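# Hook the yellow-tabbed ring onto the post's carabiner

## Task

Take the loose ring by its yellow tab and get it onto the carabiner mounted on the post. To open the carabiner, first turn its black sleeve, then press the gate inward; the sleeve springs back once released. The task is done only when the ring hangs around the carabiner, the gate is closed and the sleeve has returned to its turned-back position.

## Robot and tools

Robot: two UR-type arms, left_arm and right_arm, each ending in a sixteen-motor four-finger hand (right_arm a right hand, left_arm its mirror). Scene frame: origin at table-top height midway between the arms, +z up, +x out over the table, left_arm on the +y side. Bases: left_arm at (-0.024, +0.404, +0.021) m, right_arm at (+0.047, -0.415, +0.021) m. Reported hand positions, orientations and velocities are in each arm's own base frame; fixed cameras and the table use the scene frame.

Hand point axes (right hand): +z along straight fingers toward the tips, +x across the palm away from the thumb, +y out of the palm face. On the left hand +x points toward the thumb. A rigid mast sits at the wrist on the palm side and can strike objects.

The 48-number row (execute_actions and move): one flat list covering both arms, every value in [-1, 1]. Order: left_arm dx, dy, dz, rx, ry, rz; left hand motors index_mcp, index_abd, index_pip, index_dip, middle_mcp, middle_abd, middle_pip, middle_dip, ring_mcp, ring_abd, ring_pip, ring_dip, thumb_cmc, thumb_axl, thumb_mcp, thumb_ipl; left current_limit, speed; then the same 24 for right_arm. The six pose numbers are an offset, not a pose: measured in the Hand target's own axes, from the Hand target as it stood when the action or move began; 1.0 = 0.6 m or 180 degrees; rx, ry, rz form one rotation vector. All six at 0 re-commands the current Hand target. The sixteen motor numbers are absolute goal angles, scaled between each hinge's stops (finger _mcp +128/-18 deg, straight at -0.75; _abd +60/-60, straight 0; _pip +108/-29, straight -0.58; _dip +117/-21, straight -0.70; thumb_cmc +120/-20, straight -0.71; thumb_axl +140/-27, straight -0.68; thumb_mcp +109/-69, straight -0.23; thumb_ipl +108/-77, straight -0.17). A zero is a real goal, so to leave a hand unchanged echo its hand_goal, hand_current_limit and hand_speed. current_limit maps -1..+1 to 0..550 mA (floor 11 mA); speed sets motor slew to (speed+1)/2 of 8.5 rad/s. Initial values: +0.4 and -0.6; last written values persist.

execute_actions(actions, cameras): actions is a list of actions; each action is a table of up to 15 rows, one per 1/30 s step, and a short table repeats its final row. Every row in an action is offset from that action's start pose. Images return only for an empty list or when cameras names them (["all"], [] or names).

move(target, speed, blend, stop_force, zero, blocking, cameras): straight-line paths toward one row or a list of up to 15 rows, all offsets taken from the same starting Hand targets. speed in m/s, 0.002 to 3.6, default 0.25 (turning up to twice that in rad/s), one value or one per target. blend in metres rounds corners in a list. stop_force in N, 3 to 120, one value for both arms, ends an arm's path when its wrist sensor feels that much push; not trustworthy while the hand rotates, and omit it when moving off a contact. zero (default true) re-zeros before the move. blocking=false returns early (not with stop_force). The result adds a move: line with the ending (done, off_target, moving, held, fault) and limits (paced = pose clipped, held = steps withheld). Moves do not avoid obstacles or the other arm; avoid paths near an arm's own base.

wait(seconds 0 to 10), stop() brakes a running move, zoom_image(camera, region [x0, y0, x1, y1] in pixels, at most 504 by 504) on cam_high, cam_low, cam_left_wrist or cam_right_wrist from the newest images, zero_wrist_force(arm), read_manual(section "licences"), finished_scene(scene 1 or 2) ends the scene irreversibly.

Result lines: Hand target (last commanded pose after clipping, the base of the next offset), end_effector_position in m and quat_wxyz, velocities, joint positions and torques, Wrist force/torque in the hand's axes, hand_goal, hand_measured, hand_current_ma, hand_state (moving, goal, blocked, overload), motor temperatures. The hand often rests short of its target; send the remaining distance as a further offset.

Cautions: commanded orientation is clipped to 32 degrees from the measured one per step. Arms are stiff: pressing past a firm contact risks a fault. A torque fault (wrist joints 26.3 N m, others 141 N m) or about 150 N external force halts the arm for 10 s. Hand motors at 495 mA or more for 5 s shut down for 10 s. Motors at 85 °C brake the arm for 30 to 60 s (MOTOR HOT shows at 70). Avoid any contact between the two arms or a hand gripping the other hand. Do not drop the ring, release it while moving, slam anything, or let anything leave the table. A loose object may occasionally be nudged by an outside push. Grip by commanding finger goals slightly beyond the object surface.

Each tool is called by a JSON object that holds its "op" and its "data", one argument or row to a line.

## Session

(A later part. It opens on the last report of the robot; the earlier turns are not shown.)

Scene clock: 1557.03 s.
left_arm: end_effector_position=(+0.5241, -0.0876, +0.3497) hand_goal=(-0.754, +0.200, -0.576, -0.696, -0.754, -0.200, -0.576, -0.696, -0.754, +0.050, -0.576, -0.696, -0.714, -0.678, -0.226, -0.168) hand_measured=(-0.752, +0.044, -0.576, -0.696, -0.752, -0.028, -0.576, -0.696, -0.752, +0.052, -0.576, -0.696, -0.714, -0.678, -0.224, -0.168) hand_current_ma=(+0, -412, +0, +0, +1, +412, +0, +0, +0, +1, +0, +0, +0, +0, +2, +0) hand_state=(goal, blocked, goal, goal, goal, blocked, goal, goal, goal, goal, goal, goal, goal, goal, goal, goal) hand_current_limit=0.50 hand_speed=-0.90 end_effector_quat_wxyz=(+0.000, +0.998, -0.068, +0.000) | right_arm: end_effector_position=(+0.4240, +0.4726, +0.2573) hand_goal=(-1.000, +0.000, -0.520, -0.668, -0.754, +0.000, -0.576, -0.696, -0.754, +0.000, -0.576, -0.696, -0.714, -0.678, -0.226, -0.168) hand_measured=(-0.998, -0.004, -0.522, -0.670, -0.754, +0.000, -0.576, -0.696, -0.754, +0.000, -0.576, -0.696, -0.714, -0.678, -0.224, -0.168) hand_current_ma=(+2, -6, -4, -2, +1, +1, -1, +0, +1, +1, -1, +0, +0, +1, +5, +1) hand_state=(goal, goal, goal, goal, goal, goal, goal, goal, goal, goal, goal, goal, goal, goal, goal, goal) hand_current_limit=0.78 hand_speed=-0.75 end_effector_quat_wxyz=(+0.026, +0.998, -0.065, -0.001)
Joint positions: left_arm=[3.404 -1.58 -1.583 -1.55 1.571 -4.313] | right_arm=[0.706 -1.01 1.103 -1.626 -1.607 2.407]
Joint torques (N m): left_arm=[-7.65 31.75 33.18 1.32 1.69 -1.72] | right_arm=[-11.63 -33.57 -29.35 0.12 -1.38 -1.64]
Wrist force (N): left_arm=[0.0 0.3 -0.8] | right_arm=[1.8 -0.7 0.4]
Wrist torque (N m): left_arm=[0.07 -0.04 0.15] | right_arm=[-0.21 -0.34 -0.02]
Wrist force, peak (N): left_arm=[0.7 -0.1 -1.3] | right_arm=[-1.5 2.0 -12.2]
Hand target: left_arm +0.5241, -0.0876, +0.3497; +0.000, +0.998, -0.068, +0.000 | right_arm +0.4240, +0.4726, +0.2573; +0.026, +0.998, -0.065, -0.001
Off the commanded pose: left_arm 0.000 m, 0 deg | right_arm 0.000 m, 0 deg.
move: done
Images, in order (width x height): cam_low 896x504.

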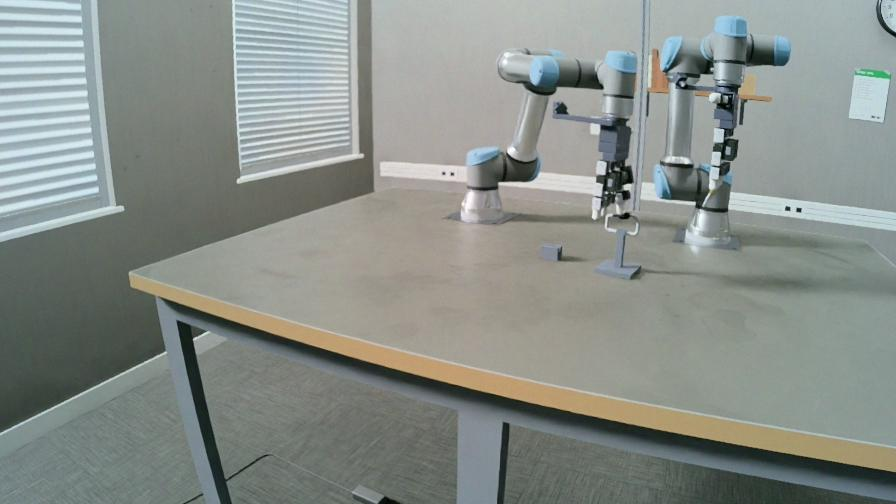

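{"op": "move", "data": {
  "target": [
    [0,0,0,0,0,0,-0.754,0.2,-0.576,-0.696,-0.754,-0.2,-0.576,-0.696,-0.754,0.05,-0.576,-0.696,-0.714,-0.678,-0.226,-0.168,0.5,-0.9,0,0.0006,-0.0117,0,0,0,-1.0,0,-0.52,-0.668,-0.754,0,-0.576,-0.696,-0.754,0,-0.576,-0.696,-0.714,-0.678,-0.226,-0.168,0.78,-0.75],
    [0,0,0,0,0,0,-0.754,0.2,-0.576,-0.696,-0.754,-0.2,-0.576,-0.696,-0.754,0.05,-0.576,-0.696,-0.714,-0.678,-0.226,-0.168,0.5,-0.9,-0.0467,0.0006,-0.0117,0,0,0,-1.0,0,-0.52,-0.668,-0.754,0,-0.576,-0.696,-0.754,0,-0.576,-0.696,-0.714,-0.678,-0.226,-0.168,0.78,-0.75],
    [0,0,0,0,0,0,-0.754,0.2,-0.576,-0.696,-0.754,-0.2,-0.576,-0.696,-0.754,0.05,-0.576,-0.696,-0.714,-0.678,-0.226,-0.168,0.5,-0.9,-0.0467,0,-0.001,0,0,0,-1.0,0,-0.52,-0.668,-0.754,0,-0.576,-0.696,-0.754,0,-0.576,-0.696,-0.714,-0.678,-0.226,-0.168,0.78,-0.75]
  ],
  "speed": 0.03
}}

{"op": "move", "data": {
  "target": [
    [0,0,0,0,0,0,-0.754,0.2,-0.576,-0.696,-0.754,-0.2,-0.576,-0.696,-0.754,0.05,-0.576,-0.696,-0.714,-0.678,-0.226,-0.168,0.5,-0.9,0.0058,0,-0.0008,0,0,0,-1.0,0,-0.52,-0.668,-0.754,0,-0.576,-0.696,-0.754,0,-0.576,-0.696,-0.714,-0.678,-0.226,-0.168,0.78,-0.75],
    [0,0,0,0,0,0,-0.754,0.2,-0.576,-0.696,-0.754,-0.2,-0.576,-0.696,-0.754,0.05,-0.576,-0.696,-0.714,-0.678,-0.226,-0.168,0.5,-0.9,0.0125,0,-0.0017,0,0,0,-1.0,0,-0.52,-0.668,-0.754,0,-0.576,-0.696,-0.754,0,-0.576,-0.696,-0.714,-0.678,-0.226,-0.168,0.78,-0.75],
    [0,0,0,0,0,0,-0.754,0.2,-0.576,-0.696,-0.754,-0.2,-0.576,-0.696,-0.754,0.05,-0.576,-0.696,-0.714,-0.678,-0.226,-0.168,0.5,-0.9,0.0208,0,-0.0018,0,0,0,-1.0,0,-0.52,-0.668,-0.754,0,-0.576,-0.696,-0.754,0,-0.576,-0.696,-0.714,-0.678,-0.226,-0.168,0.78,-0.75]
  ],
  "speed": 0.012,
  "blend": [0.001,0.001,0],
  "cameras": ["cam_low"]
}}

{"op": "zoom_image", "data": {
  "camera": "cam_low",
  "region": [610, 200, 640, 230]
}}

{"op": "move", "data": {
  "target": [
    [0,0,0,0,0,0,-0.754,0.2,-0.576,-0.696,-0.754,-0.2,-0.576,-0.696,-0.754,0.05,-0.576,-0.696,-0.714,-0.678,-0.226,-0.168,0.5,-0.9,0.0083,0,0.0003,0,0,0,-1.0,0,-0.52,-0.668,-0.754,0,-0.576,-0.696,-0.754,0,-0.576,-0.696,-0.714,-0.678,-0.226,-0.168,0.78,-0.75],
    [0,0,0,0,0,0,-0.754,0.2,-0.576,-0.696,-0.754,-0.2,-0.576,-0.696,-0.754,0.05,-0.576,-0.696,-0.714,-0.678,-0.226,-0.168,0.5,-0.9,0.015,0,0.0007,0,0,0,-1.0,0,-0.52,-0.668,-0.754,0,-0.576,-0.696,-0.754,0,-0.576,-0.696,-0.714,-0.678,-0.226,-0.168,0.78,-0.75]
  ],
  "speed": 0.01,
  "blend": [0.001,0],
  "cameras": ["cam_low"]
}}

{"op": "zoom_image", "data": {
  "camera": "cam_low",
  "region": [610, 200, 640, 230]
}}

Scene clock: 1619.70 s.
left_arm: end_effector_position=(+0.5241, -0.0876, +0.3497) hand_goal=(-0.754, +0.200, -0.576, -0.696, -0.754, -0.200, -0.576, -0.696, -0.754, +0.050, -0.576, -0.696, -0.714, -0.678, -0.226, -0.168) hand_measured=(-0.752, +0.044, -0.576, -0.696, -0.752, -0.028, -0.576, -0.696, -0.752, +0.052, -0.576, -0.696, -0.714, -0.678, -0.224, -0.168) hand_current_ma=(+0, -412, +0, +0, +1, +412, +0, +0, +0, +1, +0, +0, +0, +0, +2, +0) hand_state=(goal, blocked, goal, goal, goal, blocked, goal, goal, goal, goal, goal, goal, goal, goal, goal, goal) hand_current_limit=0.50 hand_speed=-0.90 end_effector_quat_wxyz=(+0.000, +0.998, -0.068, +0.000) | right_arm: end_effector_position=(+0.3962, +0.4763, +0.2581) hand_goal=(-1.000, +0.000, -0.520, -0.668, -0.754, +0.000, -0.576, -0.696, -0.754, +0.000, -0.576, -0.696, -0.714, -0.678, -0.226, -0.168) hand_measured=(-0.998, -0.004, -0.522, -0.670, -0.754, +0.000, -0.576, -0.696, -0.754, +0.000, -0.576, -0.696, -0.714, -0.678, -0.224, -0.168) hand_current_ma=(+2, -9, -3, -2, +1, +1, -1, +0, +1, +1, -1, +0, +0, +1, +5, +1) hand_state=(goal, goal, goal, goal, goal, goal, goal, goal, goal, goal, goal, goal, goal, goal, goal, goal) hand_current_limit=0.78 hand_speed=-0.75 end_effector_quat_wxyz=(+0.026, +0.998, -0.065, -0.001)
Joint positions: left_arm=[3.404 -1.58 -1.583 -1.55 1.571 -4.313] | right_arm=[0.735 -1.048 1.16 -1.644 -1.606 2.436]
Joint torques (N m): left_arm=[-8.12 32.18 33.76 1.29 1.67 -1.71] | right_arm=[12.22 -31.42 -17.99 -4.65 1.62 2.03]
Wrist force (N): left_arm=[0.7 0.4 -0.8] | right_arm=[1.3 -0.9 -0.6]
Wrist torque (N m): left_arm=[0.08 -0.13 0.20] | right_arm=[-0.13 -0.41 -0.25]
Wrist force, peak (N): left_arm=[0.2 0.4 -1.4] | right_arm=[1.9 -1.0 0.8]
Hand target: left_arm +0.5241, -0.0876, +0.3497; +0.000, +0.998, -0.068, +0.000 | right_arm +0.3963, +0.4763, +0.2579; +0.026, +0.998, -0.065, -0.001
Off the commanded pose: left_arm 0.000 m, 0 deg | right_arm 0.000 m, 0 deg.
move: done

Scene clock: 1621.10 s.
left_arm: end_effector_position=(+0.5241, -0.0876, +0.3497) hand_goal=(-0.754, +0.200, -0.576, -0.696, -0.754, -0.200, -0.576, -0.696, -0.754, +0.050, -0.576, -0.696, -0.714, -0.678, -0.226, -0.168) hand_measured=(-0.752, +0.044, -0.576, -0.696, -0.752, -0.028, -0.576, -0.696, -0.752, +0.052, -0.576, -0.696, -0.714, -0.678, -0.224, -0.168) hand_current_ma=(+0, -412, +0, +0, +1, +412, +0, +0, +0, +1, +0, +0, +0, +0, +2, +0) hand_state=(goal, blocked, goal, goal, goal, blocked, goal, goal, goal, goal, goal, goal, goal, goal, goal, goal) hand_current_limit=0.50 hand_speed=-0.90 end_effector_quat_wxyz=(+0.000, +0.998, -0.068, +0.000) | right_arm: end_effector_position=(+0.4085, +0.4747, +0.2590) hand_goal=(-1.000, +0.000, -0.520, -0.668, -0.754, +0.000, -0.576, -0.696, -0.754, +0.000, -0.576, -0.696, -0.714, -0.678, -0.226, -0.168) hand_measured=(-0.998, -0.074, -0.520, -0.670, -0.754, +0.000, -0.576, -0.696, -0.754, +0.000, -0.576, -0.696, -0.714, -0.678, -0.224, -0.168) hand_current_ma=(+3, -237, -1, -2, +1, +1, -1, +0, +1, +1, -1, +0, +0, +1, +5, +1) hand_state=(goal, blocked, goal, goal, goal, goal, goal, goal, goal, goal, goal, goal, goal, goal, goal, goal) hand_current_limit=0.78 hand_speed=-0.75 end_effector_quat_wxyz=(+0.026, +0.998, -0.065, -0.001)
Joint positions: left_arm=[3.404 -1.58 -1.583 -1.55 1.571 -4.313] | right_arm=[0.722 -1.032 1.133 -1.633 -1.607 2.423]
Joint torques (N m): left_arm=[-7.75 31.6 33.42 1.3 1.77 -1.69] | right_arm=[-13.31 -30.02 -28.06 -0.55 -2.4 -1.77]
Wrist force (N): left_arm=[0.5 0.2 -1.1] | right_arm=[-1.5 0.3 -4.1]
Wrist torque (N m): left_arm=[0.08 -0.11 0.19] | right_arm=[0.21 -0.88 -0.44]
Wrist force, peak (N): left_arm=[0.5 0.2 -1.4] | right_arm=[-1.5 0.5 -4.8]
Hand target: left_arm +0.5241, -0.0876, +0.3497; +0.000, +0.998, -0.068, +0.000 | right_arm +0.4086, +0.4747, +0.2590; +0.026, +0.998, -0.065, -0.001
Off the commanded pose: left_arm 0.000 m, 0 deg | right_arm 0.000 m, 0 deg.
move: done
Images, in order (width x height): cam_low 896x504.

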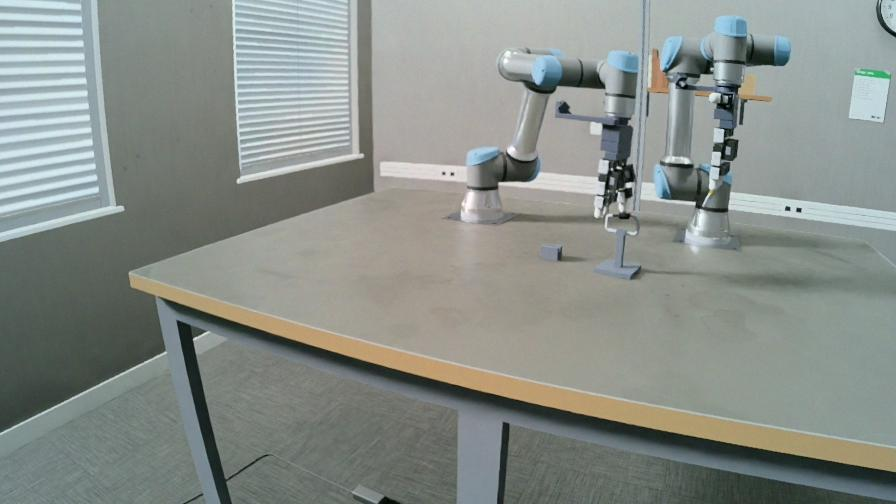

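Scaled by 16.800 from the camera's 896x504 image, which has a finer 1280x720 frame.

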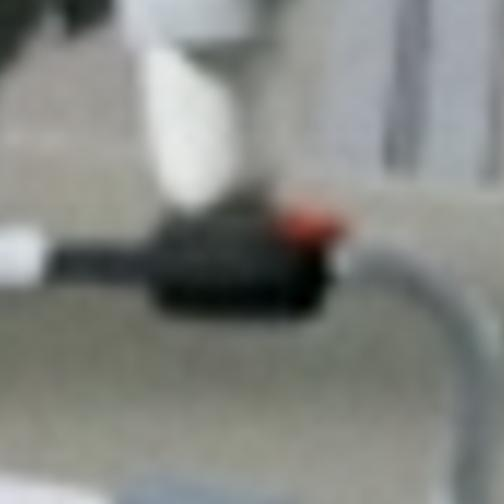

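Scene clock: 1622.30 s.
left_arm: end_effector_position=(+0.5241, -0.0876, +0.3497) hand_goal=(-0.754, +0.200, -0.576, -0.696, -0.754, -0.200, -0.576, -0.696, -0.754, +0.050, -0.576, -0.696, -0.714, -0.678, -0.226, -0.168) hand_measured=(-0.752, +0.044, -0.576, -0.696, -0.752, -0.028, -0.576, -0.696, -0.752, +0.052, -0.576, -0.696, -0.714, -0.678, -0.224, -0.168) hand_current_ma=(+0, -412, +0, +0, +1, +412, +0, +0, +0, +1, +0, +0, +0, +0, +2, +0) hand_state=(goal, blocked, goal, goal, goal, blocked, goal, goal, goal, goal, goal, goal, goal, goal, goal, goal) hand_current_limit=0.50 hand_speed=-0.90 end_effector_quat_wxyz=(+0.000, +0.998, -0.068, +0.000) | right_arm: end_effector_position=(+0.4174, +0.4736, +0.2586) hand_goal=(-1.000, +0.000, -0.520, -0.668, -0.754, +0.000, -0.576, -0.696, -0.754, +0.000, -0.576, -0.696, -0.714, -0.678, -0.226, -0.168) hand_measured=(-1.000, -0.092, -0.524, -0.670, -0.754, +0.000, -0.576, -0.696, -0.754, +0.000, -0.576, -0.696, -0.714, -0.678, -0.224, -0.168) hand_current_ma=(+0, -304, -6, -2, +1, +1, -1, +0, +1, +1, -1, +0, +0, +1, +5, +1) hand_state=(goal, blocked, goal, goal, goal, goal, goal, goal, goal, goal, goal, goal, goal, goal, goal, goal) hand_current_limit=0.78 hand_speed=-0.75 end_effector_quat_wxyz=(+0.026, +0.998, -0.065, -0.001)
Joint positions: left_arm=[3.404 -1.58 -1.583 -1.55 1.571 -4.313] | right_arm=[0.713 -1.02 1.115 -1.628 -1.607 2.414]
Joint torques (N m): left_arm=[-7.63 31.62 33.17 1.31 1.67 -1.67] | right_arm=[-12.63 -28.27 -28.51 -0.09 -2.02 -1.56]
Wrist force (N): left_arm=[0.3 0.0 -0.8] | right_arm=[-0.1 0.3 -6.3]
Wrist torque (N m): left_arm=[0.04 -0.09 0.17] | right_arm=[0.47 -0.85 -0.30]
Wrist force, peak (N): left_arm=[0.3 0.4 -1.4] | right_arm=[-1.5 1.2 -8.8]
Hand target: left_arm +0.5241, -0.0876, +0.3497; +0.000, +0.998, -0.068, +0.000 | right_arm +0.4176, +0.4735, +0.2586; +0.026, +0.998, -0.065, -0.001
Off the commanded pose: left_arm 0.000 m, 0 deg | right_arm 0.000 m, 0 deg.
move: done
Images, in order (width x height): cam_low 896x504.

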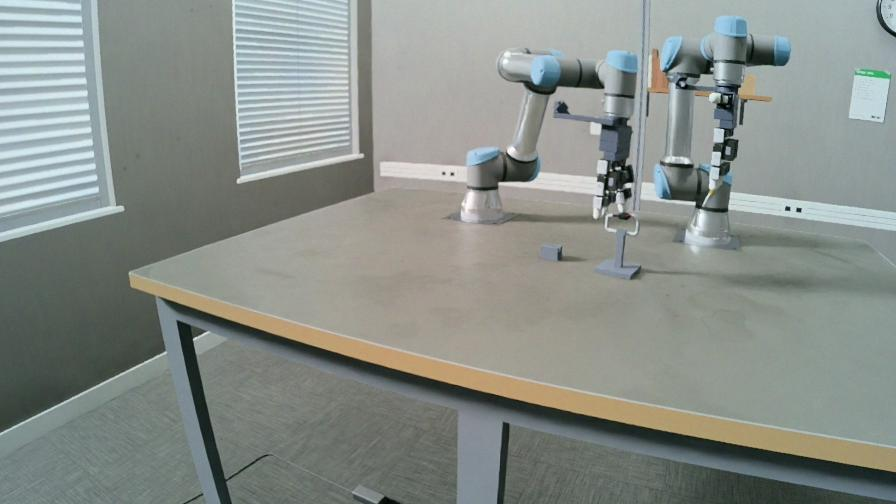

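Scaled by 16.800 from the camera's 896x504 image, which has a finer 1280x720 frame.

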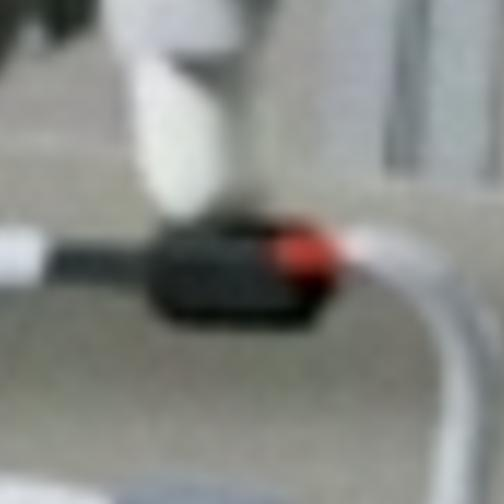

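{"op": "move", "data": {
  "target": [
    [0,0,0,0,0,0,-0.754,0.2,-0.576,-0.696,-0.754,-0.2,-0.576,-0.696,-0.754,0.05,-0.576,-0.696,-0.714,-0.678,-0.226,-0.168,0.5,-0.9,0.0008,-0.0001,0.0017,0,0,0,-1.0,0,-0.52,-0.668,-0.754,0,-0.576,-0.696,-0.754,0,-0.576,-0.696,-0.714,-0.678,-0.226,-0.168,0.78,-0.75],
    [0,0,0,0,0,0,-0.754,0.2,-0.576,-0.696,-0.754,-0.2,-0.576,-0.696,-0.754,0.05,-0.576,-0.696,-0.714,-0.678,-0.226,-0.168,0.5,-0.9,0.003,-0.0001,0.0020,0,0,0,-1.0,0,-0.52,-0.668,-0.754,0,-0.576,-0.696,-0.754,0,-0.576,-0.696,-0.714,-0.678,-0.226,-0.168,0.78,-0.75]
  ],
  "speed": 0.006,
  "cameras": ["cam_low"]
}}

{"op": "zoom_image", "data": {
  "camera": "cam_low",
  "region": [610, 200, 640, 230]
}}

Scene clock: 1646.77 s.
left_arm: end_effector_position=(+0.5241, -0.0876, +0.3497) hand_goal=(-0.754, +0.200, -0.576, -0.696, -0.754, -0.200, -0.576, -0.696, -0.754, +0.050, -0.576, -0.696, -0.714, -0.678, -0.226, -0.168) hand_measured=(-0.752, +0.044, -0.576, -0.696, -0.752, -0.028, -0.576, -0.696, -0.752, +0.052, -0.576, -0.696, -0.714, -0.678, -0.224, -0.168) hand_current_ma=(+0, -412, +0, +0, +1, +412, +0, +0, +0, +1, +0, +0, +0, +0, +2, +0) hand_state=(goal, blocked, goal, goal, goal, blocked, goal, goal, goal, goal, goal, goal, goal, goal, goal, goal) hand_current_limit=0.50 hand_speed=-0.90 end_effector_quat_wxyz=(+0.000, +0.998, -0.068, +0.000) | right_arm: end_effector_position=(+0.4193, +0.4733, +0.2574) hand_goal=(-1.000, +0.000, -0.520, -0.668, -0.754, +0.000, -0.576, -0.696, -0.754, +0.000, -0.576, -0.696, -0.714, -0.678, -0.226, -0.168) hand_measured=(-0.998, -0.002, -0.522, -0.670, -0.754, +0.000, -0.576, -0.696, -0.754, +0.000, -0.576, -0.696, -0.714, -0.678, -0.224, -0.168) hand_current_ma=(+2, -4, -4, -2, +1, +1, -1, +0, +1, +1, -1, +0, +0, +1, +5, +1) hand_state=(goal, goal, goal, goal, goal, goal, goal, goal, goal, goal, goal, goal, goal, goal, goal, goal) hand_current_limit=0.78 hand_speed=-0.75 end_effector_quat_wxyz=(+0.026, +0.998, -0.065, -0.001)
Joint positions: left_arm=[3.404 -1.58 -1.583 -1.55 1.571 -4.313] | right_arm=[0.711 -1.017 1.113 -1.629 -1.607 2.412]
Joint torques (N m): left_arm=[-7.57 31.14 33.23 1.33 1.64 -1.69] | right_arm=[-10.52 -34.52 -29.3 0.08 -0.71 -1.68]
Wrist force (N): left_arm=[0.5 0.0 -1.2] | right_arm=[1.9 -0.6 0.3]
Wrist torque (N m): left_arm=[0.06 -0.10 0.18] | right_arm=[-0.20 -0.35 -0.03]
Wrist force, peak (N): left_arm=[0.2 0.3 -1.6] | right_arm=[0.7 2.2 -14.2]
Hand target: left_arm +0.5241, -0.0876, +0.3497; +0.000, +0.998, -0.068, +0.000 | right_arm +0.4193, +0.4733, +0.2574; +0.026, +0.998, -0.065, -0.001
Off the commanded pose: left_arm 0.000 m, 0 deg | right_arm 0.000 m, 0 deg.
move: done
Images, in order (width x height): cam_low 896x504.

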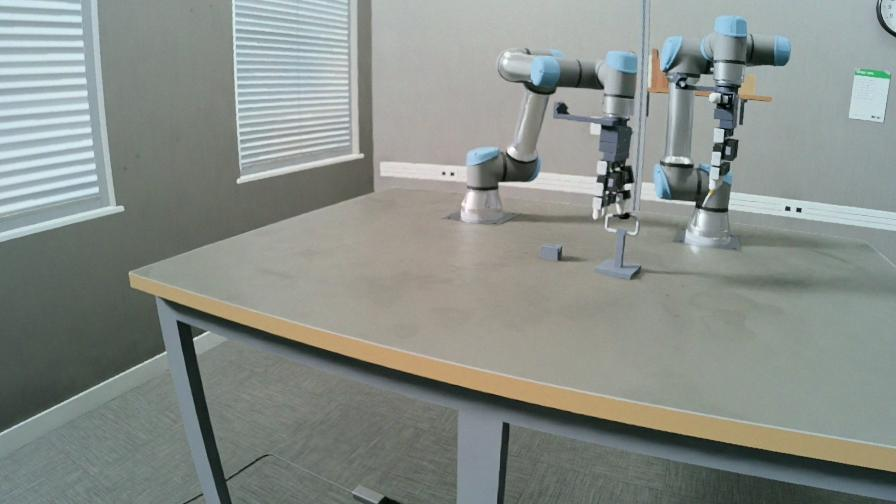

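Scaled by 16.800 from the camera's 896x504 image, which has a finer 1280x720 frame.

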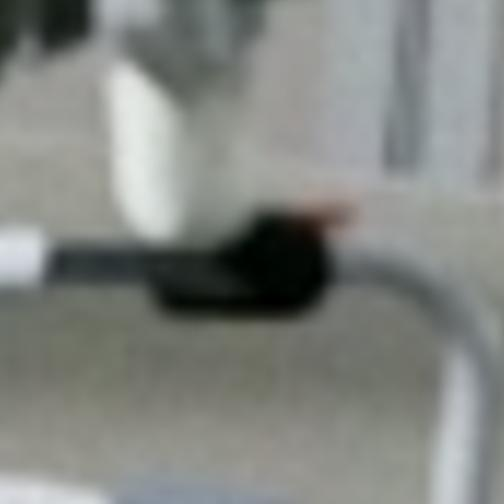

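{"op": "move", "data": {
  "target": [
    [0,0,0,0,0,0,-0.754,0.2,-0.576,-0.696,-0.754,-0.2,-0.576,-0.696,-0.754,0.05,-0.576,-0.696,-0.714,-0.678,-0.226,-0.168,0.5,-0.9,0,0.0006,-0.0117,0,0,0,-1.0,0,-0.52,-0.668,-0.754,0,-0.576,-0.696,-0.754,0,-0.576,-0.696,-0.714,-0.678,-0.226,-0.168,0.78,-0.75],
    [0,0,0,0,0,0,-0.754,0.2,-0.576,-0.696,-0.754,-0.2,-0.576,-0.696,-0.754,0.05,-0.576,-0.696,-0.714,-0.678,-0.226,-0.168,0.5,-0.9,-0.0388,0.0006,-0.0117,0,0,0,-1.0,0,-0.52,-0.668,-0.754,0,-0.576,-0.696,-0.754,0,-0.576,-0.696,-0.714,-0.678,-0.226,-0.168,0.78,-0.75],
    [0,0,0,0,0,0,-0.754,0.2,-0.576,-0.696,-0.754,-0.2,-0.576,-0.696,-0.754,0.05,-0.576,-0.696,-0.714,-0.678,-0.226,-0.168,0.5,-0.9,-0.0388,0,-0.0008,0,0,0,-1.0,0,-0.52,-0.668,-0.754,0,-0.576,-0.696,-0.754,0,-0.576,-0.696,-0.714,-0.678,-0.226,-0.168,0.78,-0.75]
  ],
  "speed": 0.03
}}

{"op": "move", "data": {
  "target": [
    [0,0,0,0,0,0,-0.754,0.2,-0.576,-0.696,-0.754,-0.2,-0.576,-0.696,-0.754,0.05,-0.576,-0.696,-0.714,-0.678,-0.226,-0.168,0.5,-0.9,0.0058,0,-0.0008,0,0,0,-1.0,0,-0.52,-0.668,-0.754,0,-0.576,-0.696,-0.754,0,-0.576,-0.696,-0.714,-0.678,-0.226,-0.168,0.78,-0.75],
    [0,0,0,0,0,0,-0.754,0.2,-0.576,-0.696,-0.754,-0.2,-0.576,-0.696,-0.754,0.05,-0.576,-0.696,-0.714,-0.678,-0.226,-0.168,0.5,-0.9,0.0125,0,-0.0017,0,0,0,-1.0,0,-0.52,-0.668,-0.754,0,-0.576,-0.696,-0.754,0,-0.576,-0.696,-0.714,-0.678,-0.226,-0.168,0.78,-0.75],
    [0,0,0,0,0,0,-0.754,0.2,-0.576,-0.696,-0.754,-0.2,-0.576,-0.696,-0.754,0.05,-0.576,-0.696,-0.714,-0.678,-0.226,-0.168,0.5,-0.9,0.0208,0,-0.0018,0,0,0,-1.0,0,-0.52,-0.668,-0.754,0,-0.576,-0.696,-0.754,0,-0.576,-0.696,-0.714,-0.678,-0.226,-0.168,0.78,-0.75]
  ],
  "speed": 0.012,
  "blend": [0.001,0.001,0]
}}

{"op": "move", "data": {
  "target": [
    [0,0,0,0,0,0,-0.754,0.2,-0.576,-0.696,-0.754,-0.2,-0.576,-0.696,-0.754,0.05,-0.576,-0.696,-0.714,-0.678,-0.226,-0.168,0.5,-0.9,0.0083,0,0.0003,0,0,0,-1.0,0,-0.52,-0.668,-0.754,0,-0.576,-0.696,-0.754,0,-0.576,-0.696,-0.714,-0.678,-0.226,-0.168,0.78,-0.75],
    [0,0,0,0,0,0,-0.754,0.2,-0.576,-0.696,-0.754,-0.2,-0.576,-0.696,-0.754,0.05,-0.576,-0.696,-0.714,-0.678,-0.226,-0.168,0.5,-0.9,0.015,0,0.0007,0,0,0,-1.0,0,-0.52,-0.668,-0.754,0,-0.576,-0.696,-0.754,0,-0.576,-0.696,-0.714,-0.678,-0.226,-0.168,0.78,-0.75]
  ],
  "speed": 0.01,
  "blend": [0.001,0]
}}

{"op": "move", "data": {
  "target": [
    [0,0,0,0,0,0,-0.754,0.2,-0.576,-0.696,-0.754,-0.2,-0.576,-0.696,-0.754,0.05,-0.576,-0.696,-0.714,-0.678,-0.226,-0.168,0.5,-0.9,0.0008,-0.0001,0.0013,0,0,0,-1.0,0,-0.52,-0.668,-0.754,0,-0.576,-0.696,-0.754,0,-0.576,-0.696,-0.714,-0.678,-0.226,-0.168,0.78,-0.75],
    [0,0,0,0,0,0,-0.754,0.2,-0.576,-0.696,-0.754,-0.2,-0.576,-0.696,-0.754,0.05,-0.576,-0.696,-0.714,-0.678,-0.226,-0.168,0.5,-0.9,0.0012,-0.0001,0.0030,0,0,0,-1.0,0,-0.52,-0.668,-0.754,0,-0.576,-0.696,-0.754,0,-0.576,-0.696,-0.714,-0.678,-0.226,-0.168,0.78,-0.75],
    [0,0,0,0,0,0,-0.754,0.2,-0.576,-0.696,-0.754,-0.2,-0.576,-0.696,-0.754,0.05,-0.576,-0.696,-0.714,-0.678,-0.226,-0.168,0.5,-0.9,-0.0025,-0.0003,0.0057,0,0,0,-1.0,0,-0.52,-0.668,-0.754,0,-0.576,-0.696,-0.754,0,-0.576,-0.696,-0.714,-0.678,-0.226,-0.168,0.78,-0.75],
    [0,0,0,0,0,0,-0.754,0.2,-0.576,-0.696,-0.754,-0.2,-0.576,-0.696,-0.754,0.05,-0.576,-0.696,-0.714,-0.678,-0.226,-0.168,0.5,-0.9,-0.0075,-0.0006,0.0107,0,0,0,-1.0,0,-0.52,-0.668,-0.754,0,-0.576,-0.696,-0.754,0,-0.576,-0.696,-0.714,-0.678,-0.226,-0.168,0.78,-0.75]
  ],
  "speed": 0.02,
  "blend": [0.001,0.001,0.001,0],
  "stop_force": 40,
  "zero": false,
  "cameras": ["cam_low"]
}}

{"op": "zoom_image", "data": {
  "camera": "cam_low",
  "region": [610, 200, 640, 230]
}}

Scene clock: 1712.33 s.
left_arm: end_effector_position=(+0.5241, -0.0876, +0.3497) hand_goal=(-0.754, +0.200, -0.576, -0.696, -0.754, -0.200, -0.576, -0.696, -0.754, +0.050, -0.576, -0.696, -0.714, -0.678, -0.226, -0.168) hand_measured=(-0.752, +0.044, -0.576, -0.696, -0.752, -0.028, -0.576, -0.696, -0.752, +0.052, -0.576, -0.696, -0.714, -0.678, -0.224, -0.168) hand_current_ma=(+0, -412, +0, +0, +1, +412, +0, +0, +0, +1, +0, +0, +0, +0, +2, +0) hand_state=(goal, blocked, goal, goal, goal, blocked, goal, goal, goal, goal, goal, goal, goal, goal, goal, goal) hand_current_limit=0.50 hand_speed=-0.90 end_effector_quat_wxyz=(+0.000, +0.998, -0.068, +0.000) | right_arm: end_effector_position=(+0.3963, +0.4763, +0.2580) hand_goal=(-1.000, +0.000, -0.520, -0.668, -0.754, +0.000, -0.576, -0.696, -0.754, +0.000, -0.576, -0.696, -0.714, -0.678, -0.226, -0.168) hand_measured=(-0.998, -0.004, -0.522, -0.670, -0.754, +0.000, -0.576, -0.696, -0.754, +0.000, -0.576, -0.696, -0.714, -0.678, -0.224, -0.168) hand_current_ma=(+2, -10, -3, -2, +1, +1, -1, +0, +1, +1, -1, +0, +0, +1, +5, +1) hand_state=(goal, moving, goal, goal, goal, goal, goal, goal, goal, goal, goal, goal, goal, goal, goal, goal) hand_current_limit=0.78 hand_speed=-0.75 end_effector_quat_wxyz=(+0.026, +0.998, -0.065, -0.001)
Joint positions: left_arm=[3.404 -1.58 -1.583 -1.55 1.571 -4.313] | right_arm=[0.735 -1.048 1.16 -1.644 -1.606 2.436]
Joint torques (N m): left_arm=[-7.35 32.04 33.18 1.4 1.66 -1.63] | right_arm=[11.77 -31.09 -16.73 -4.75 1.53 1.97]
Wrist force (N): left_arm=[0.4 0.2 -1.4] | right_arm=[1.4 -0.7 -0.7]
Wrist torque (N m): left_arm=[0.11 -0.09 0.17] | right_arm=[-0.10 -0.44 -0.23]
Wrist force, peak (N): left_arm=[0.3 0.0 -1.5] | right_arm=[2.0 -0.8 0.3]
Hand target: left_arm +0.5241, -0.0876, +0.3497; +0.000, +0.998, -0.068, +0.000 | right_arm +0.3963, +0.4763, +0.2578; +0.026, +0.998, -0.065, -0.001
Off the commanded pose: left_arm 0.000 m, 0 deg | right_arm 0.000 m, 0 deg.
move: done

Scene clock: 1713.73 s.
left_arm: end_effector_position=(+0.5241, -0.0876, +0.3497) hand_goal=(-0.754, +0.200, -0.576, -0.696, -0.754, -0.200, -0.576, -0.696, -0.754, +0.050, -0.576, -0.696, -0.714, -0.678, -0.226, -0.168) hand_measured=(-0.752, +0.044, -0.576, -0.696, -0.752, -0.028, -0.576, -0.696, -0.752, +0.052, -0.576, -0.696, -0.714, -0.678, -0.224, -0.168) hand_current_ma=(+0, -412, +0, +0, +1, +412, +0, +0, +0, +1, +0, +0, +0, +0, +2, +0) hand_state=(goal, blocked, goal, goal, goal, blocked, goal, goal, goal, goal, goal, goal, goal, goal, goal, goal) hand_current_limit=0.50 hand_speed=-0.90 end_effector_quat_wxyz=(+0.000, +0.998, -0.068, +0.000) | right_arm: end_effector_position=(+0.4085, +0.4748, +0.2589) hand_goal=(-1.000, +0.000, -0.520, -0.668, -0.754, +0.000, -0.576, -0.696, -0.754, +0.000, -0.576, -0.696, -0.714, -0.678, -0.226, -0.168) hand_measured=(-0.998, -0.076, -0.520, -0.670, -0.754, +0.000, -0.576, -0.696, -0.754, +0.000, -0.576, -0.696, -0.714, -0.678, -0.224, -0.168) hand_current_ma=(+3, -245, -1, -2, +1, +1, -1, +0, +1, +1, -1, +0, +0, +1, +5, +1) hand_state=(goal, blocked, goal, goal, goal, goal, goal, goal, goal, goal, goal, goal, goal, goal, goal, goal) hand_current_limit=0.78 hand_speed=-0.75 end_effector_quat_wxyz=(+0.026, +0.998, -0.065, -0.001)
Joint positions: left_arm=[3.404 -1.58 -1.583 -1.55 1.571 -4.313] | right_arm=[0.722 -1.032 1.133 -1.634 -1.607 2.423]
Joint torques (N m): left_arm=[-7.34 31.51 33.13 1.37 1.68 -1.67] | right_arm=[-14.33 -29.26 -29.86 -0.51 -2.56 -1.61]
Wrist force (N): left_arm=[0.3 -0.1 -1.0] | right_arm=[-1.7 0.3 -4.5]
Wrist torque (N m): left_arm=[0.04 -0.07 0.17] | right_arm=[0.20 -0.89 -0.45]
Wrist force, peak (N): left_arm=[0.4 0.3 -1.3] | right_arm=[-1.9 0.5 -4.9]
Hand target: left_arm +0.5241, -0.0876, +0.3497; +0.000, +0.998, -0.068, +0.000 | right_arm +0.4086, +0.4748, +0.2589; +0.026, +0.998, -0.065, -0.001
Off the commanded pose: left_arm 0.000 m, 0 deg | right_arm 0.000 m, 0 deg.
move: done

Scene clock: 1714.93 s.
left_arm: end_effector_position=(+0.5241, -0.0876, +0.3497) hand_goal=(-0.754, +0.200, -0.576, -0.696, -0.754, -0.200, -0.576, -0.696, -0.754, +0.050, -0.576, -0.696, -0.714, -0.678, -0.226, -0.168) hand_measured=(-0.752, +0.044, -0.576, -0.696, -0.752, -0.028, -0.576, -0.696, -0.752, +0.052, -0.576, -0.696, -0.714, -0.678, -0.224, -0.168) hand_current_ma=(+0, -412, +0, +0, +1, +412, +0, +0, +0, +1, +0, +0, +0, +0, +2, +0) hand_state=(goal, blocked, goal, goal, goal, blocked, goal, goal, goal, goal, goal, goal, goal, goal, goal, goal) hand_current_limit=0.50 hand_speed=-0.90 end_effector_quat_wxyz=(+0.000, +0.998, -0.068, +0.000) | right_arm: end_effector_position=(+0.4174, +0.4736, +0.2585) hand_goal=(-1.000, +0.000, -0.520, -0.668, -0.754, +0.000, -0.576, -0.696, -0.754, +0.000, -0.576, -0.696, -0.714, -0.678, -0.226, -0.168) hand_measured=(-1.000, -0.098, -0.522, -0.670, -0.754, +0.000, -0.576, -0.696, -0.754, +0.000, -0.576, -0.696, -0.714, -0.678, -0.224, -0.168) hand_current_ma=(+0, -329, -6, -2, +1, +1, -1, +0, +1, +1, -1, +0, +0, +1, +5, +1) hand_state=(goal, blocked, goal, goal, goal, goal, goal, goal, goal, goal, goal, goal, goal, goal, goal, goal) hand_current_limit=0.78 hand_speed=-0.75 end_effector_quat_wxyz=(+0.026, +0.998, -0.065, -0.001)
Joint positions: left_arm=[3.404 -1.58 -1.583 -1.55 1.571 -4.313] | right_arm=[0.713 -1.02 1.115 -1.628 -1.607 2.414]
Joint torques (N m): left_arm=[-7.45 31.86 33.16 1.48 1.59 -1.63] | right_arm=[-13.73 -27.4 -27.24 -0.54 -2.36 -1.47]
Wrist force (N): left_arm=[0.0 -0.1 -1.0] | right_arm=[-0.9 0.6 -7.8]
Wrist torque (N m): left_arm=[0.06 -0.05 0.15] | right_arm=[0.59 -0.94 -0.40]
Wrist force, peak (N): left_arm=[0.2 0.0 -1.4] | right_arm=[-1.9 1.1 -9.8]
Hand target: left_arm +0.5241, -0.0876, +0.3497; +0.000, +0.998, -0.068, +0.000 | right_arm +0.4176, +0.4736, +0.2585; +0.026, +0.998, -0.065, -0.001
Off the commanded pose: left_arm 0.000 m, 0 deg | right_arm 0.000 m, 0 deg.
move: done

Scene clock: 1716.43 s.
left_arm: end_effector_position=(+0.5241, -0.0876, +0.3497) hand_goal=(-0.754, +0.200, -0.576, -0.696, -0.754, -0.200, -0.576, -0.696, -0.754, +0.050, -0.576, -0.696, -0.714, -0.678, -0.226, -0.168) hand_measured=(-0.752, +0.044, -0.576, -0.696, -0.752, -0.028, -0.576, -0.696, -0.752, +0.052, -0.576, -0.696, -0.714, -0.678, -0.224, -0.168) hand_current_ma=(+0, -412, +0, +0, +1, +412, +0, +0, +0, +1, +0, +0, +0, +0, +2, +0) hand_state=(goal, blocked, goal, goal, goal, blocked, goal, goal, goal, goal, goal, goal, goal, goal, goal, goal) hand_current_limit=0.50 hand_speed=-0.90 end_effector_quat_wxyz=(+0.000, +0.998, -0.068, +0.000) | right_arm: end_effector_position=(+0.4131, +0.4742, +0.2521) hand_goal=(-1.000, +0.000, -0.520, -0.668, -0.754, +0.000, -0.576, -0.696, -0.754, +0.000, -0.576, -0.696, -0.714, -0.678, -0.226, -0.168) hand_measured=(-1.000, -0.050, -0.536, -0.674, -0.754, +0.000, -0.576, -0.696, -0.754, +0.000, -0.576, -0.696, -0.714, -0.678, -0.224, -0.168) hand_current_ma=(+0, -146, -45, -11, +1, +1, -1, +0, +1, +1, -1, +0, +0, +1, +5, +1) hand_state=(goal, blocked, goal, goal, goal, goal, goal, goal, goal, goal, goal, goal, goal, goal, goal, goal) hand_current_limit=0.78 hand_speed=-0.75 end_effector_quat_wxyz=(+0.026, +0.998, -0.065, -0.001)
Joint positions: left_arm=[3.404 -1.58 -1.583 -1.55 1.571 -4.313] | right_arm=[0.717 -1.024 1.138 -1.647 -1.607 2.418]
Joint torques (N m): left_arm=[-6.57 32.04 33.27 1.33 1.66 -1.59] | right_arm=[10.99 -55.12 -13.11 -4.17 1.14 1.95]
Wrist force (N): left_arm=[0.2 0.1 -0.9] | right_arm=[1.0 -0.5 -8.1]
Wrist torque (N m): left_arm=[0.03 -0.07 0.17] | right_arm=[0.60 -0.64 -0.26]
Wrist force, peak (N): left_arm=[0.4 0.3 -1.3] | right_arm=[1.1 3.7 -23.2]
Hand target: left_arm +0.5241, -0.0876, +0.3497; +0.000, +0.998, -0.068, +0.000 | right_arm +0.4131, +0.4742, +0.2521; +0.026, +0.998, -0.065, -0.001
Off the commanded pose: left_arm 0.000 m, 0 deg | right_arm 0.000 m, 0 deg.
move: done; blend cut to 0.0005 m at target 1, 0.0005 m at target 2
Images, in order (width x height): cam_low 896x504.

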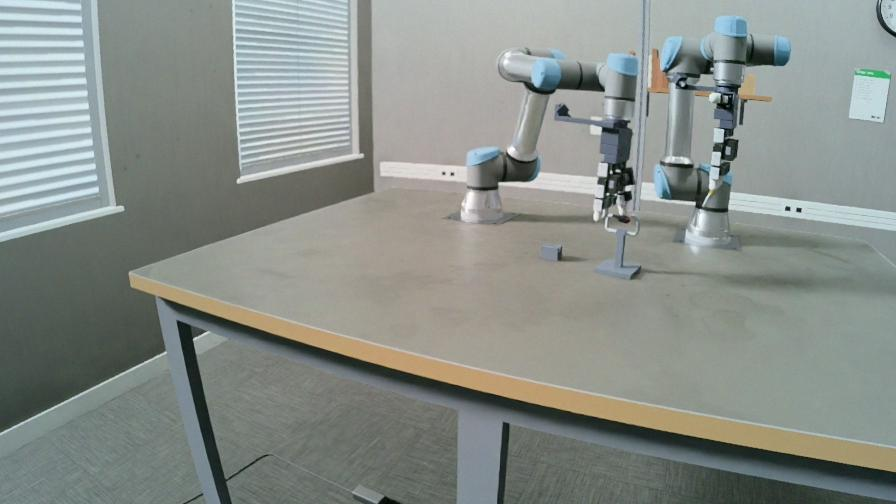

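Scaled by 16.800 from the camera's 896x504 image, which has a finer 1280x720 frame.

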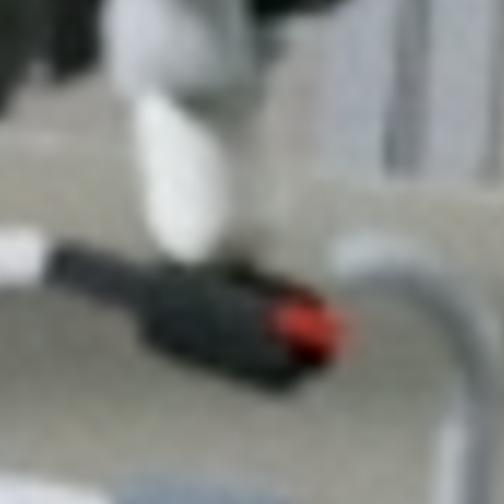

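{"op": "move", "data": {
  "target": [
    [0,0,0,0,0,0,-0.754,0.2,-0.576,-0.696,-0.754,-0.2,-0.576,-0.696,-0.754,0.05,-0.576,-0.696,-0.714,-0.678,-0.226,-0.168,0.5,-0.9,-0.0033,-0.0002,0.004,0,0,0,-1.0,0,-0.52,-0.668,-0.754,0,-0.576,-0.696,-0.754,0,-0.576,-0.696,-0.714,-0.678,-0.226,-0.168,0.78,-0.75],
    [0,0,0,0,0,0,-0.754,0.2,-0.576,-0.696,-0.754,-0.2,-0.576,-0.696,-0.754,0.05,-0.576,-0.696,-0.714,-0.678,-0.226,-0.168,0.5,-0.9,-0.0058,-0.0005,0.009,0,0,0,-1.0,0,-0.52,-0.668,-0.754,0,-0.576,-0.696,-0.754,0,-0.576,-0.696,-0.714,-0.678,-0.226,-0.168,0.78,-0.75]
  ],
  "speed": 0.02,
  "stop_force": 25,
  "cameras": ["cam_low","cam_high"]
}}

{"op": "zoom_image", "data": {
  "camera": "cam_low",
  "region": [600, 195, 650, 245]
}}

Scene clock: 1737.83 s.
left_arm: end_effector_position=(+0.5241, -0.0876, +0.3497) hand_goal=(-0.754, +0.200, -0.576, -0.696, -0.754, -0.200, -0.576, -0.696, -0.754, +0.050, -0.576, -0.696, -0.714, -0.678, -0.226, -0.168) hand_measured=(-0.752, +0.044, -0.576, -0.696, -0.752, -0.028, -0.576, -0.696, -0.752, +0.052, -0.576, -0.696, -0.714, -0.678, -0.224, -0.168) hand_current_ma=(+0, -412, +0, +0, +1, +412, +0, +0, +0, +1, +0, +0, +0, +0, +2, +0) hand_state=(goal, blocked, goal, goal, goal, blocked, goal, goal, goal, goal, goal, goal, goal, goal, goal, goal) hand_current_limit=0.50 hand_speed=-0.90 end_effector_quat_wxyz=(+0.000, +0.998, -0.068, +0.000) | right_arm: end_effector_position=(+0.4097, +0.4747, +0.2467) hand_goal=(-1.000, +0.000, -0.520, -0.668, -0.754, +0.000, -0.576, -0.696, -0.754, +0.000, -0.576, -0.696, -0.714, -0.678, -0.226, -0.168) hand_measured=(-1.000, -0.024, -0.542, -0.674, -0.754, +0.000, -0.576, -0.696, -0.754, +0.000, -0.576, -0.696, -0.714, -0.678, -0.224, -0.168) hand_current_ma=(+0, -60, -62, -13, +1, +1, -1, +0, +1, +1, -1, +0, +0, +1, +5, +1) hand_state=(goal, blocked, blocked, goal, goal, goal, goal, goal, goal, goal, goal, goal, goal, goal, goal, goal) hand_current_limit=0.78 hand_speed=-0.75 end_effector_quat_wxyz=(+0.026, +0.998, -0.065, -0.001)
Joint positions: left_arm=[3.404 -1.58 -1.583 -1.55 1.571 -4.313] | right_arm=[0.721 -1.026 1.156 -1.662 -1.607 2.422]
Joint torques (N m): left_arm=[-7.43 31.56 32.87 1.36 1.67 -1.67] | right_arm=[11.34 -53.23 -12.03 -3.95 1.19 1.83]
Wrist force (N): left_arm=[0.7 0.1 -0.8] | right_arm=[1.6 -0.8 -9.7]
Wrist torque (N m): left_arm=[0.05 -0.11 0.20] | right_arm=[0.84 -0.63 -0.21]
Wrist force, peak (N): left_arm=[0.2 0.5 -1.5] | right_arm=[1.2 -0.4 -10.8]
Hand target: left_arm +0.5241, -0.0876, +0.3497; +0.000, +0.998, -0.068, +0.000 | right_arm +0.4097, +0.4747, +0.2467; +0.026, +0.998, -0.065, -0.001
Off the commanded pose: left_arm 0.000 m, 0 deg | right_arm 0.000 m, 0 deg.
move: done
Images, in order (width x height): cam_high 896x504, cam_low 896x504.

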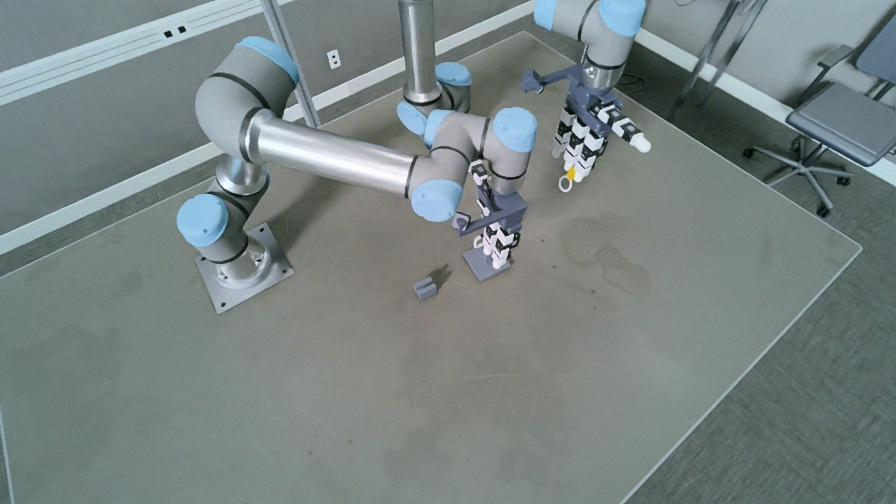

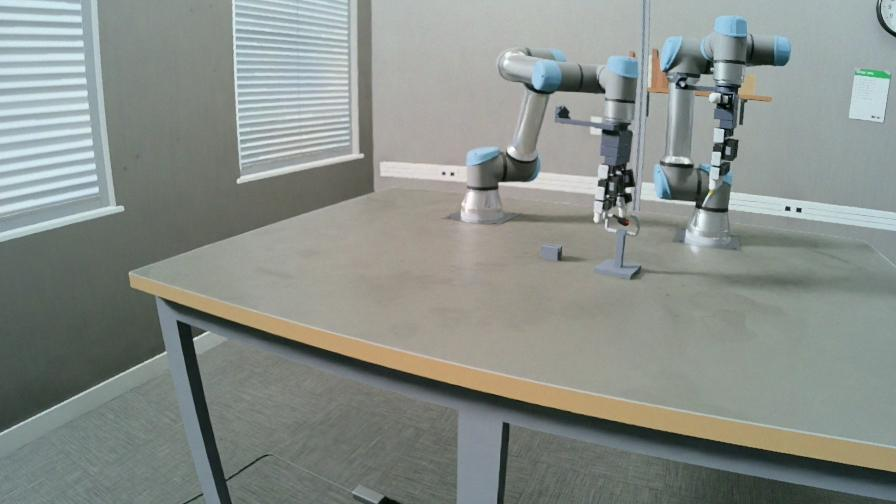

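Scaled by 10.080 from the camera's 896x504 image, which has a finer 1280x720 frame.

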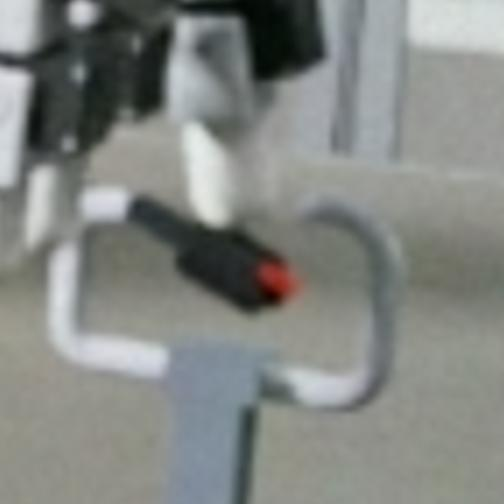

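{"op": "move", "data": {
  "target": [0,0,0,0,0,0,-0.754,0.2,-0.576,-0.696,-0.754,-0.2,-0.576,-0.696,-0.754,0.05,-0.576,-0.696,-0.714,-0.678,-0.226,-0.168,0.5,-0.9,-0.0010,-0.0001,0.0022,0,0,0,-1.0,0,-0.52,-0.668,-0.754,0,-0.576,-0.696,-0.754,0,-0.576,-0.696,-0.714,-0.678,-0.226,-0.168,0.78,-0.75],
  "speed": 0.01,
  "stop_force": 12,
  "cameras": ["cam_low"]
}}

{"op": "zoom_image", "data": {
  "camera": "cam_low",
  "region": [600, 195, 650, 245]
}}

Scene clock: 1755.00 s.
left_arm: end_effector_position=(+0.5241, -0.0876, +0.3497) hand_goal=(-0.754, +0.200, -0.576, -0.696, -0.754, -0.200, -0.576, -0.696, -0.754, +0.050, -0.576, -0.696, -0.714, -0.678, -0.226, -0.168) hand_measured=(-0.752, +0.044, -0.576, -0.696, -0.752, -0.028, -0.576, -0.696, -0.752, +0.052, -0.576, -0.696, -0.714, -0.678, -0.224, -0.168) hand_current_ma=(+0, -412, +0, +0, +1, +412, +0, +0, +0, +1, +0, +0, +0, +0, +2, +0) hand_state=(goal, blocked, goal, goal, goal, blocked, goal, goal, goal, goal, goal, goal, goal, goal, goal, goal) hand_current_limit=0.50 hand_speed=-0.90 end_effector_quat_wxyz=(+0.000, +0.998, -0.068, +0.000) | right_arm: end_effector_position=(+0.4091, +0.4747, +0.2454) hand_goal=(-1.000, +0.000, -0.520, -0.668, -0.754, +0.000, -0.576, -0.696, -0.754, +0.000, -0.576, -0.696, -0.714, -0.678, -0.226, -0.168) hand_measured=(-1.000, -0.022, -0.548, -0.676, -0.754, +0.000, -0.576, -0.696, -0.754, +0.000, -0.576, -0.696, -0.714, -0.678, -0.224, -0.168) hand_current_ma=(+0, -52, -84, -20, +1, +1, -1, +0, +1, +1, -1, +0, +0, +1, +5, +1) hand_state=(goal, blocked, blocked, goal, goal, goal, goal, goal, goal, goal, goal, goal, goal, goal, goal, goal) hand_current_limit=0.78 hand_speed=-0.75 end_effector_quat_wxyz=(+0.026, +0.998, -0.065, -0.001)
Joint positions: left_arm=[3.404 -1.58 -1.583 -1.55 1.571 -4.313] | right_arm=[0.722 -1.027 1.16 -1.666 -1.607 2.423]
Joint torques (N m): left_arm=[-7.07 30.91 33.13 1.38 1.7 -1.68] | right_arm=[10.84 -52.7 -13.43 -3.96 0.7 1.94]
Wrist force (N): left_arm=[0.2 0.2 -1.1] | right_arm=[1.1 -1.0 -11.0]
Wrist torque (N m): left_arm=[0.08 -0.07 0.16] | right_arm=[0.92 -0.63 -0.21]
Wrist force, peak (N): left_arm=[0.3 0.6 -1.5] | right_arm=[1.3 -0.5 -11.1]
Hand target: left_arm +0.5241, -0.0876, +0.3497; +0.000, +0.998, -0.068, +0.000 | right_arm +0.4091, +0.4747, +0.2454; +0.026, +0.998, -0.065, -0.001
Off the commanded pose: left_arm 0.000 m, 0 deg | right_arm 0.000 m, 0 deg.
move: done
Images, in order (width x height): cam_low 896x504.

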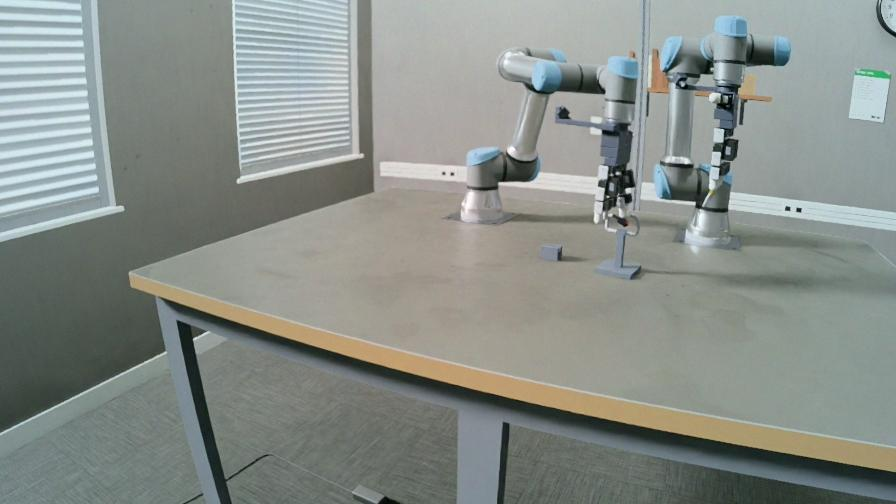

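Scaled by 10.080 from the camera's 896x504 image, which has a finer 1280x720 frame.

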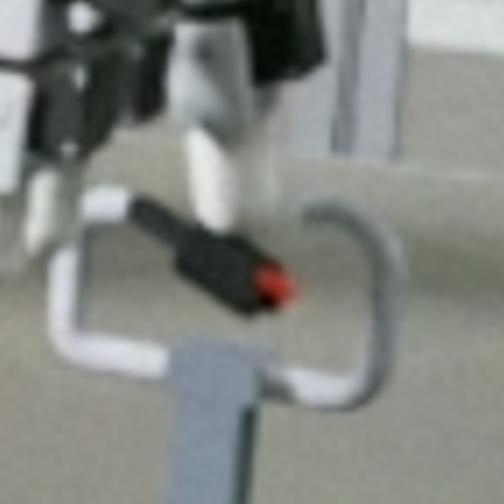

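{"op": "move", "data": {
  "target": [0,0.0845,0,-0.1222,0,0,-0.754,0.2,-0.576,-0.696,-0.754,-0.2,-0.576,-0.696,-0.754,0.05,-0.576,-0.696,-0.714,-0.678,-0.226,-0.168,0.5,-0.9,0,0,0,0,0,0,-1.0,0,-0.52,-0.668,-0.754,0,-0.576,-0.696,-0.754,0,-0.576,-0.696,-0.714,-0.678,-0.226,-0.168,0.78,-0.75],
  "speed": 0.08,
  "cameras": ["cam_low","cam_left_wrist","cam_high"]
}}

{"op": "zoom_image", "data": {
  "camera": "cam_low",
  "region": [590, 150, 710, 250]
}}

Scene clock: 1797.47 s.
left_arm: end_effector_position=(+0.5171, -0.1378, +0.3497) hand_goal=(-0.754, +0.200, -0.576, -0.696, -0.754, -0.200, -0.576, -0.696, -0.754, +0.050, -0.576, -0.696, -0.714, -0.678, -0.226, -0.168) hand_measured=(-0.756, +0.044, -0.576, -0.696, -0.754, -0.028, -0.576, -0.696, -0.754, +0.052, -0.576, -0.696, -0.714, -0.678, -0.224, -0.168) hand_current_ma=(-1, -413, +0, +0, +0, +412, +0, +0, +0, +1, +0, +0, +0, +0, +2, +0) hand_state=(goal, blocked, goal, goal, goal, blocked, goal, goal, goal, goal, goal, goal, goal, goal, goal, goal) hand_current_limit=0.50 hand_speed=-0.90 end_effector_quat_wxyz=(+0.190, +0.979, -0.067, -0.013) | right_arm: end_effector_position=(+0.4091, +0.4747, +0.2454) hand_goal=(-1.000, +0.000, -0.520, -0.668, -0.754, +0.000, -0.576, -0.696, -0.754, +0.000, -0.576, -0.696, -0.714, -0.678, -0.226, -0.168) hand_measured=(-1.000, -0.022, -0.548, -0.676, -0.754, +0.000, -0.576, -0.696, -0.754, +0.000, -0.576, -0.696, -0.714, -0.678, -0.224, -0.168) hand_current_ma=(+0, -52, -84, -20, +1, +1, -1, +0, +1, +1, -1, +0, +0, +1, +5, +1) hand_state=(goal, blocked, blocked, goal, goal, goal, goal, goal, goal, goal, goal, goal, goal, goal, goal, goal) hand_current_limit=0.78 hand_speed=-0.75 end_effector_quat_wxyz=(+0.026, +0.998, -0.065, -0.001)
Joint positions: left_arm=[3.457 -1.599 -1.643 -1.645 1.227 -4.23] | right_arm=[0.722 -1.027 1.16 -1.666 -1.607 2.423]
Joint torques (N m): left_arm=[12.25 18.54 8.05 0.72 -2.26 1.99] | right_arm=[11.18 -52.98 -12.62 -3.91 -0.87 1.94]
Wrist force (N): left_arm=[0.5 0.3 -1.3] | right_arm=[1.2 -1.0 -10.3]
Wrist torque (N m): left_arm=[0.15 -0.11 0.02] | right_arm=[0.92 -0.64 -0.22]
Wrist force, peak (N): left_arm=[0.1 -0.1 -1.7] | right_arm=[1.1 -0.9 -11.2]
Hand target: left_arm +0.5171, -0.1378, +0.3497; +0.190, +0.979, -0.067, -0.013 | right_arm +0.4091, +0.4747, +0.2454; +0.026, +0.998, -0.065, -0.001
Off the commanded pose: left_arm 0.000 m, 0 deg | right_arm 0.000 m, 0 deg.
move: done
Images, in order (width x height): cam_high 896x504, cam_low 896x504, cam_left_wrist 672x504.

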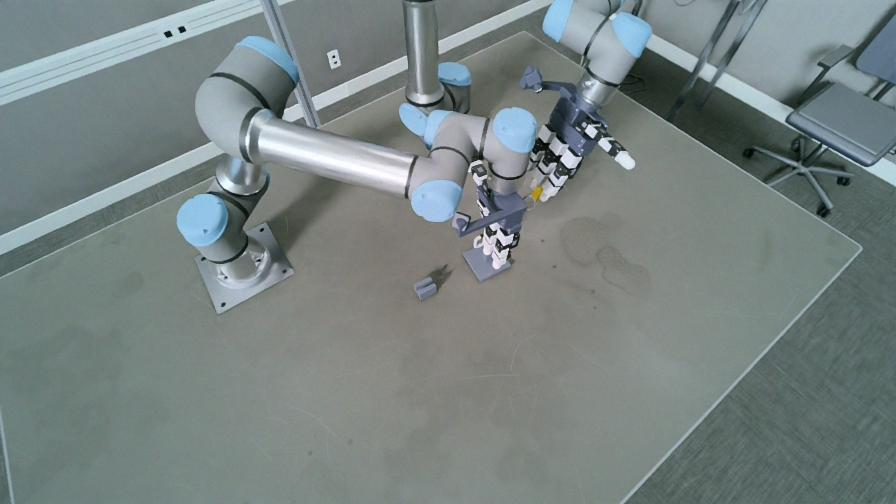

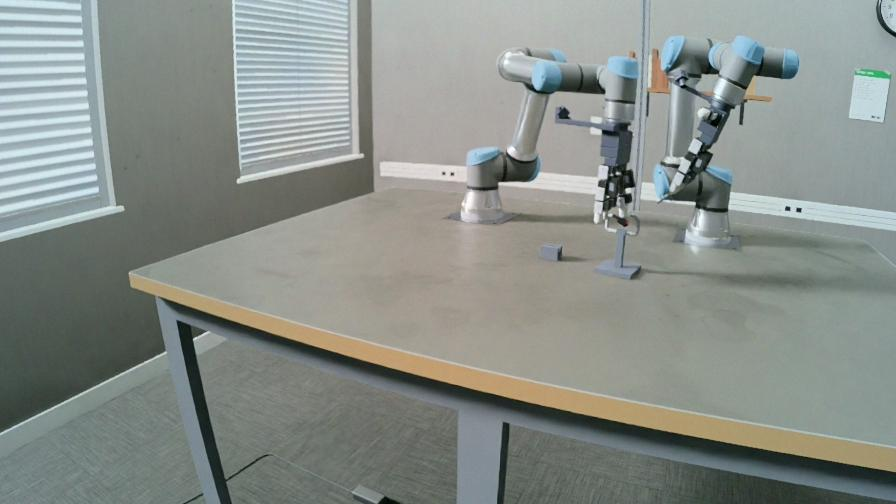

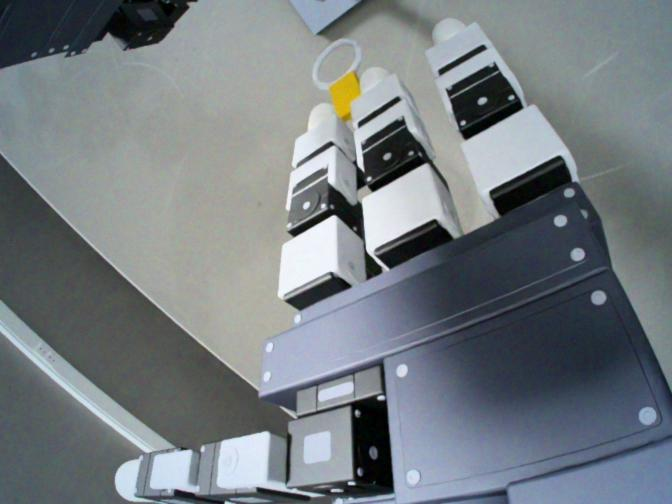

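Scaled by 4.200 from the camera's 896x504 image, which has a finer 1280x720 frame.

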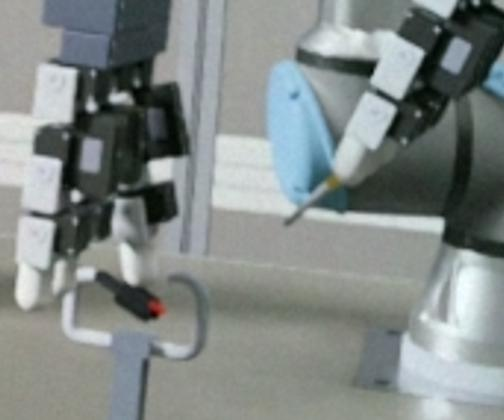

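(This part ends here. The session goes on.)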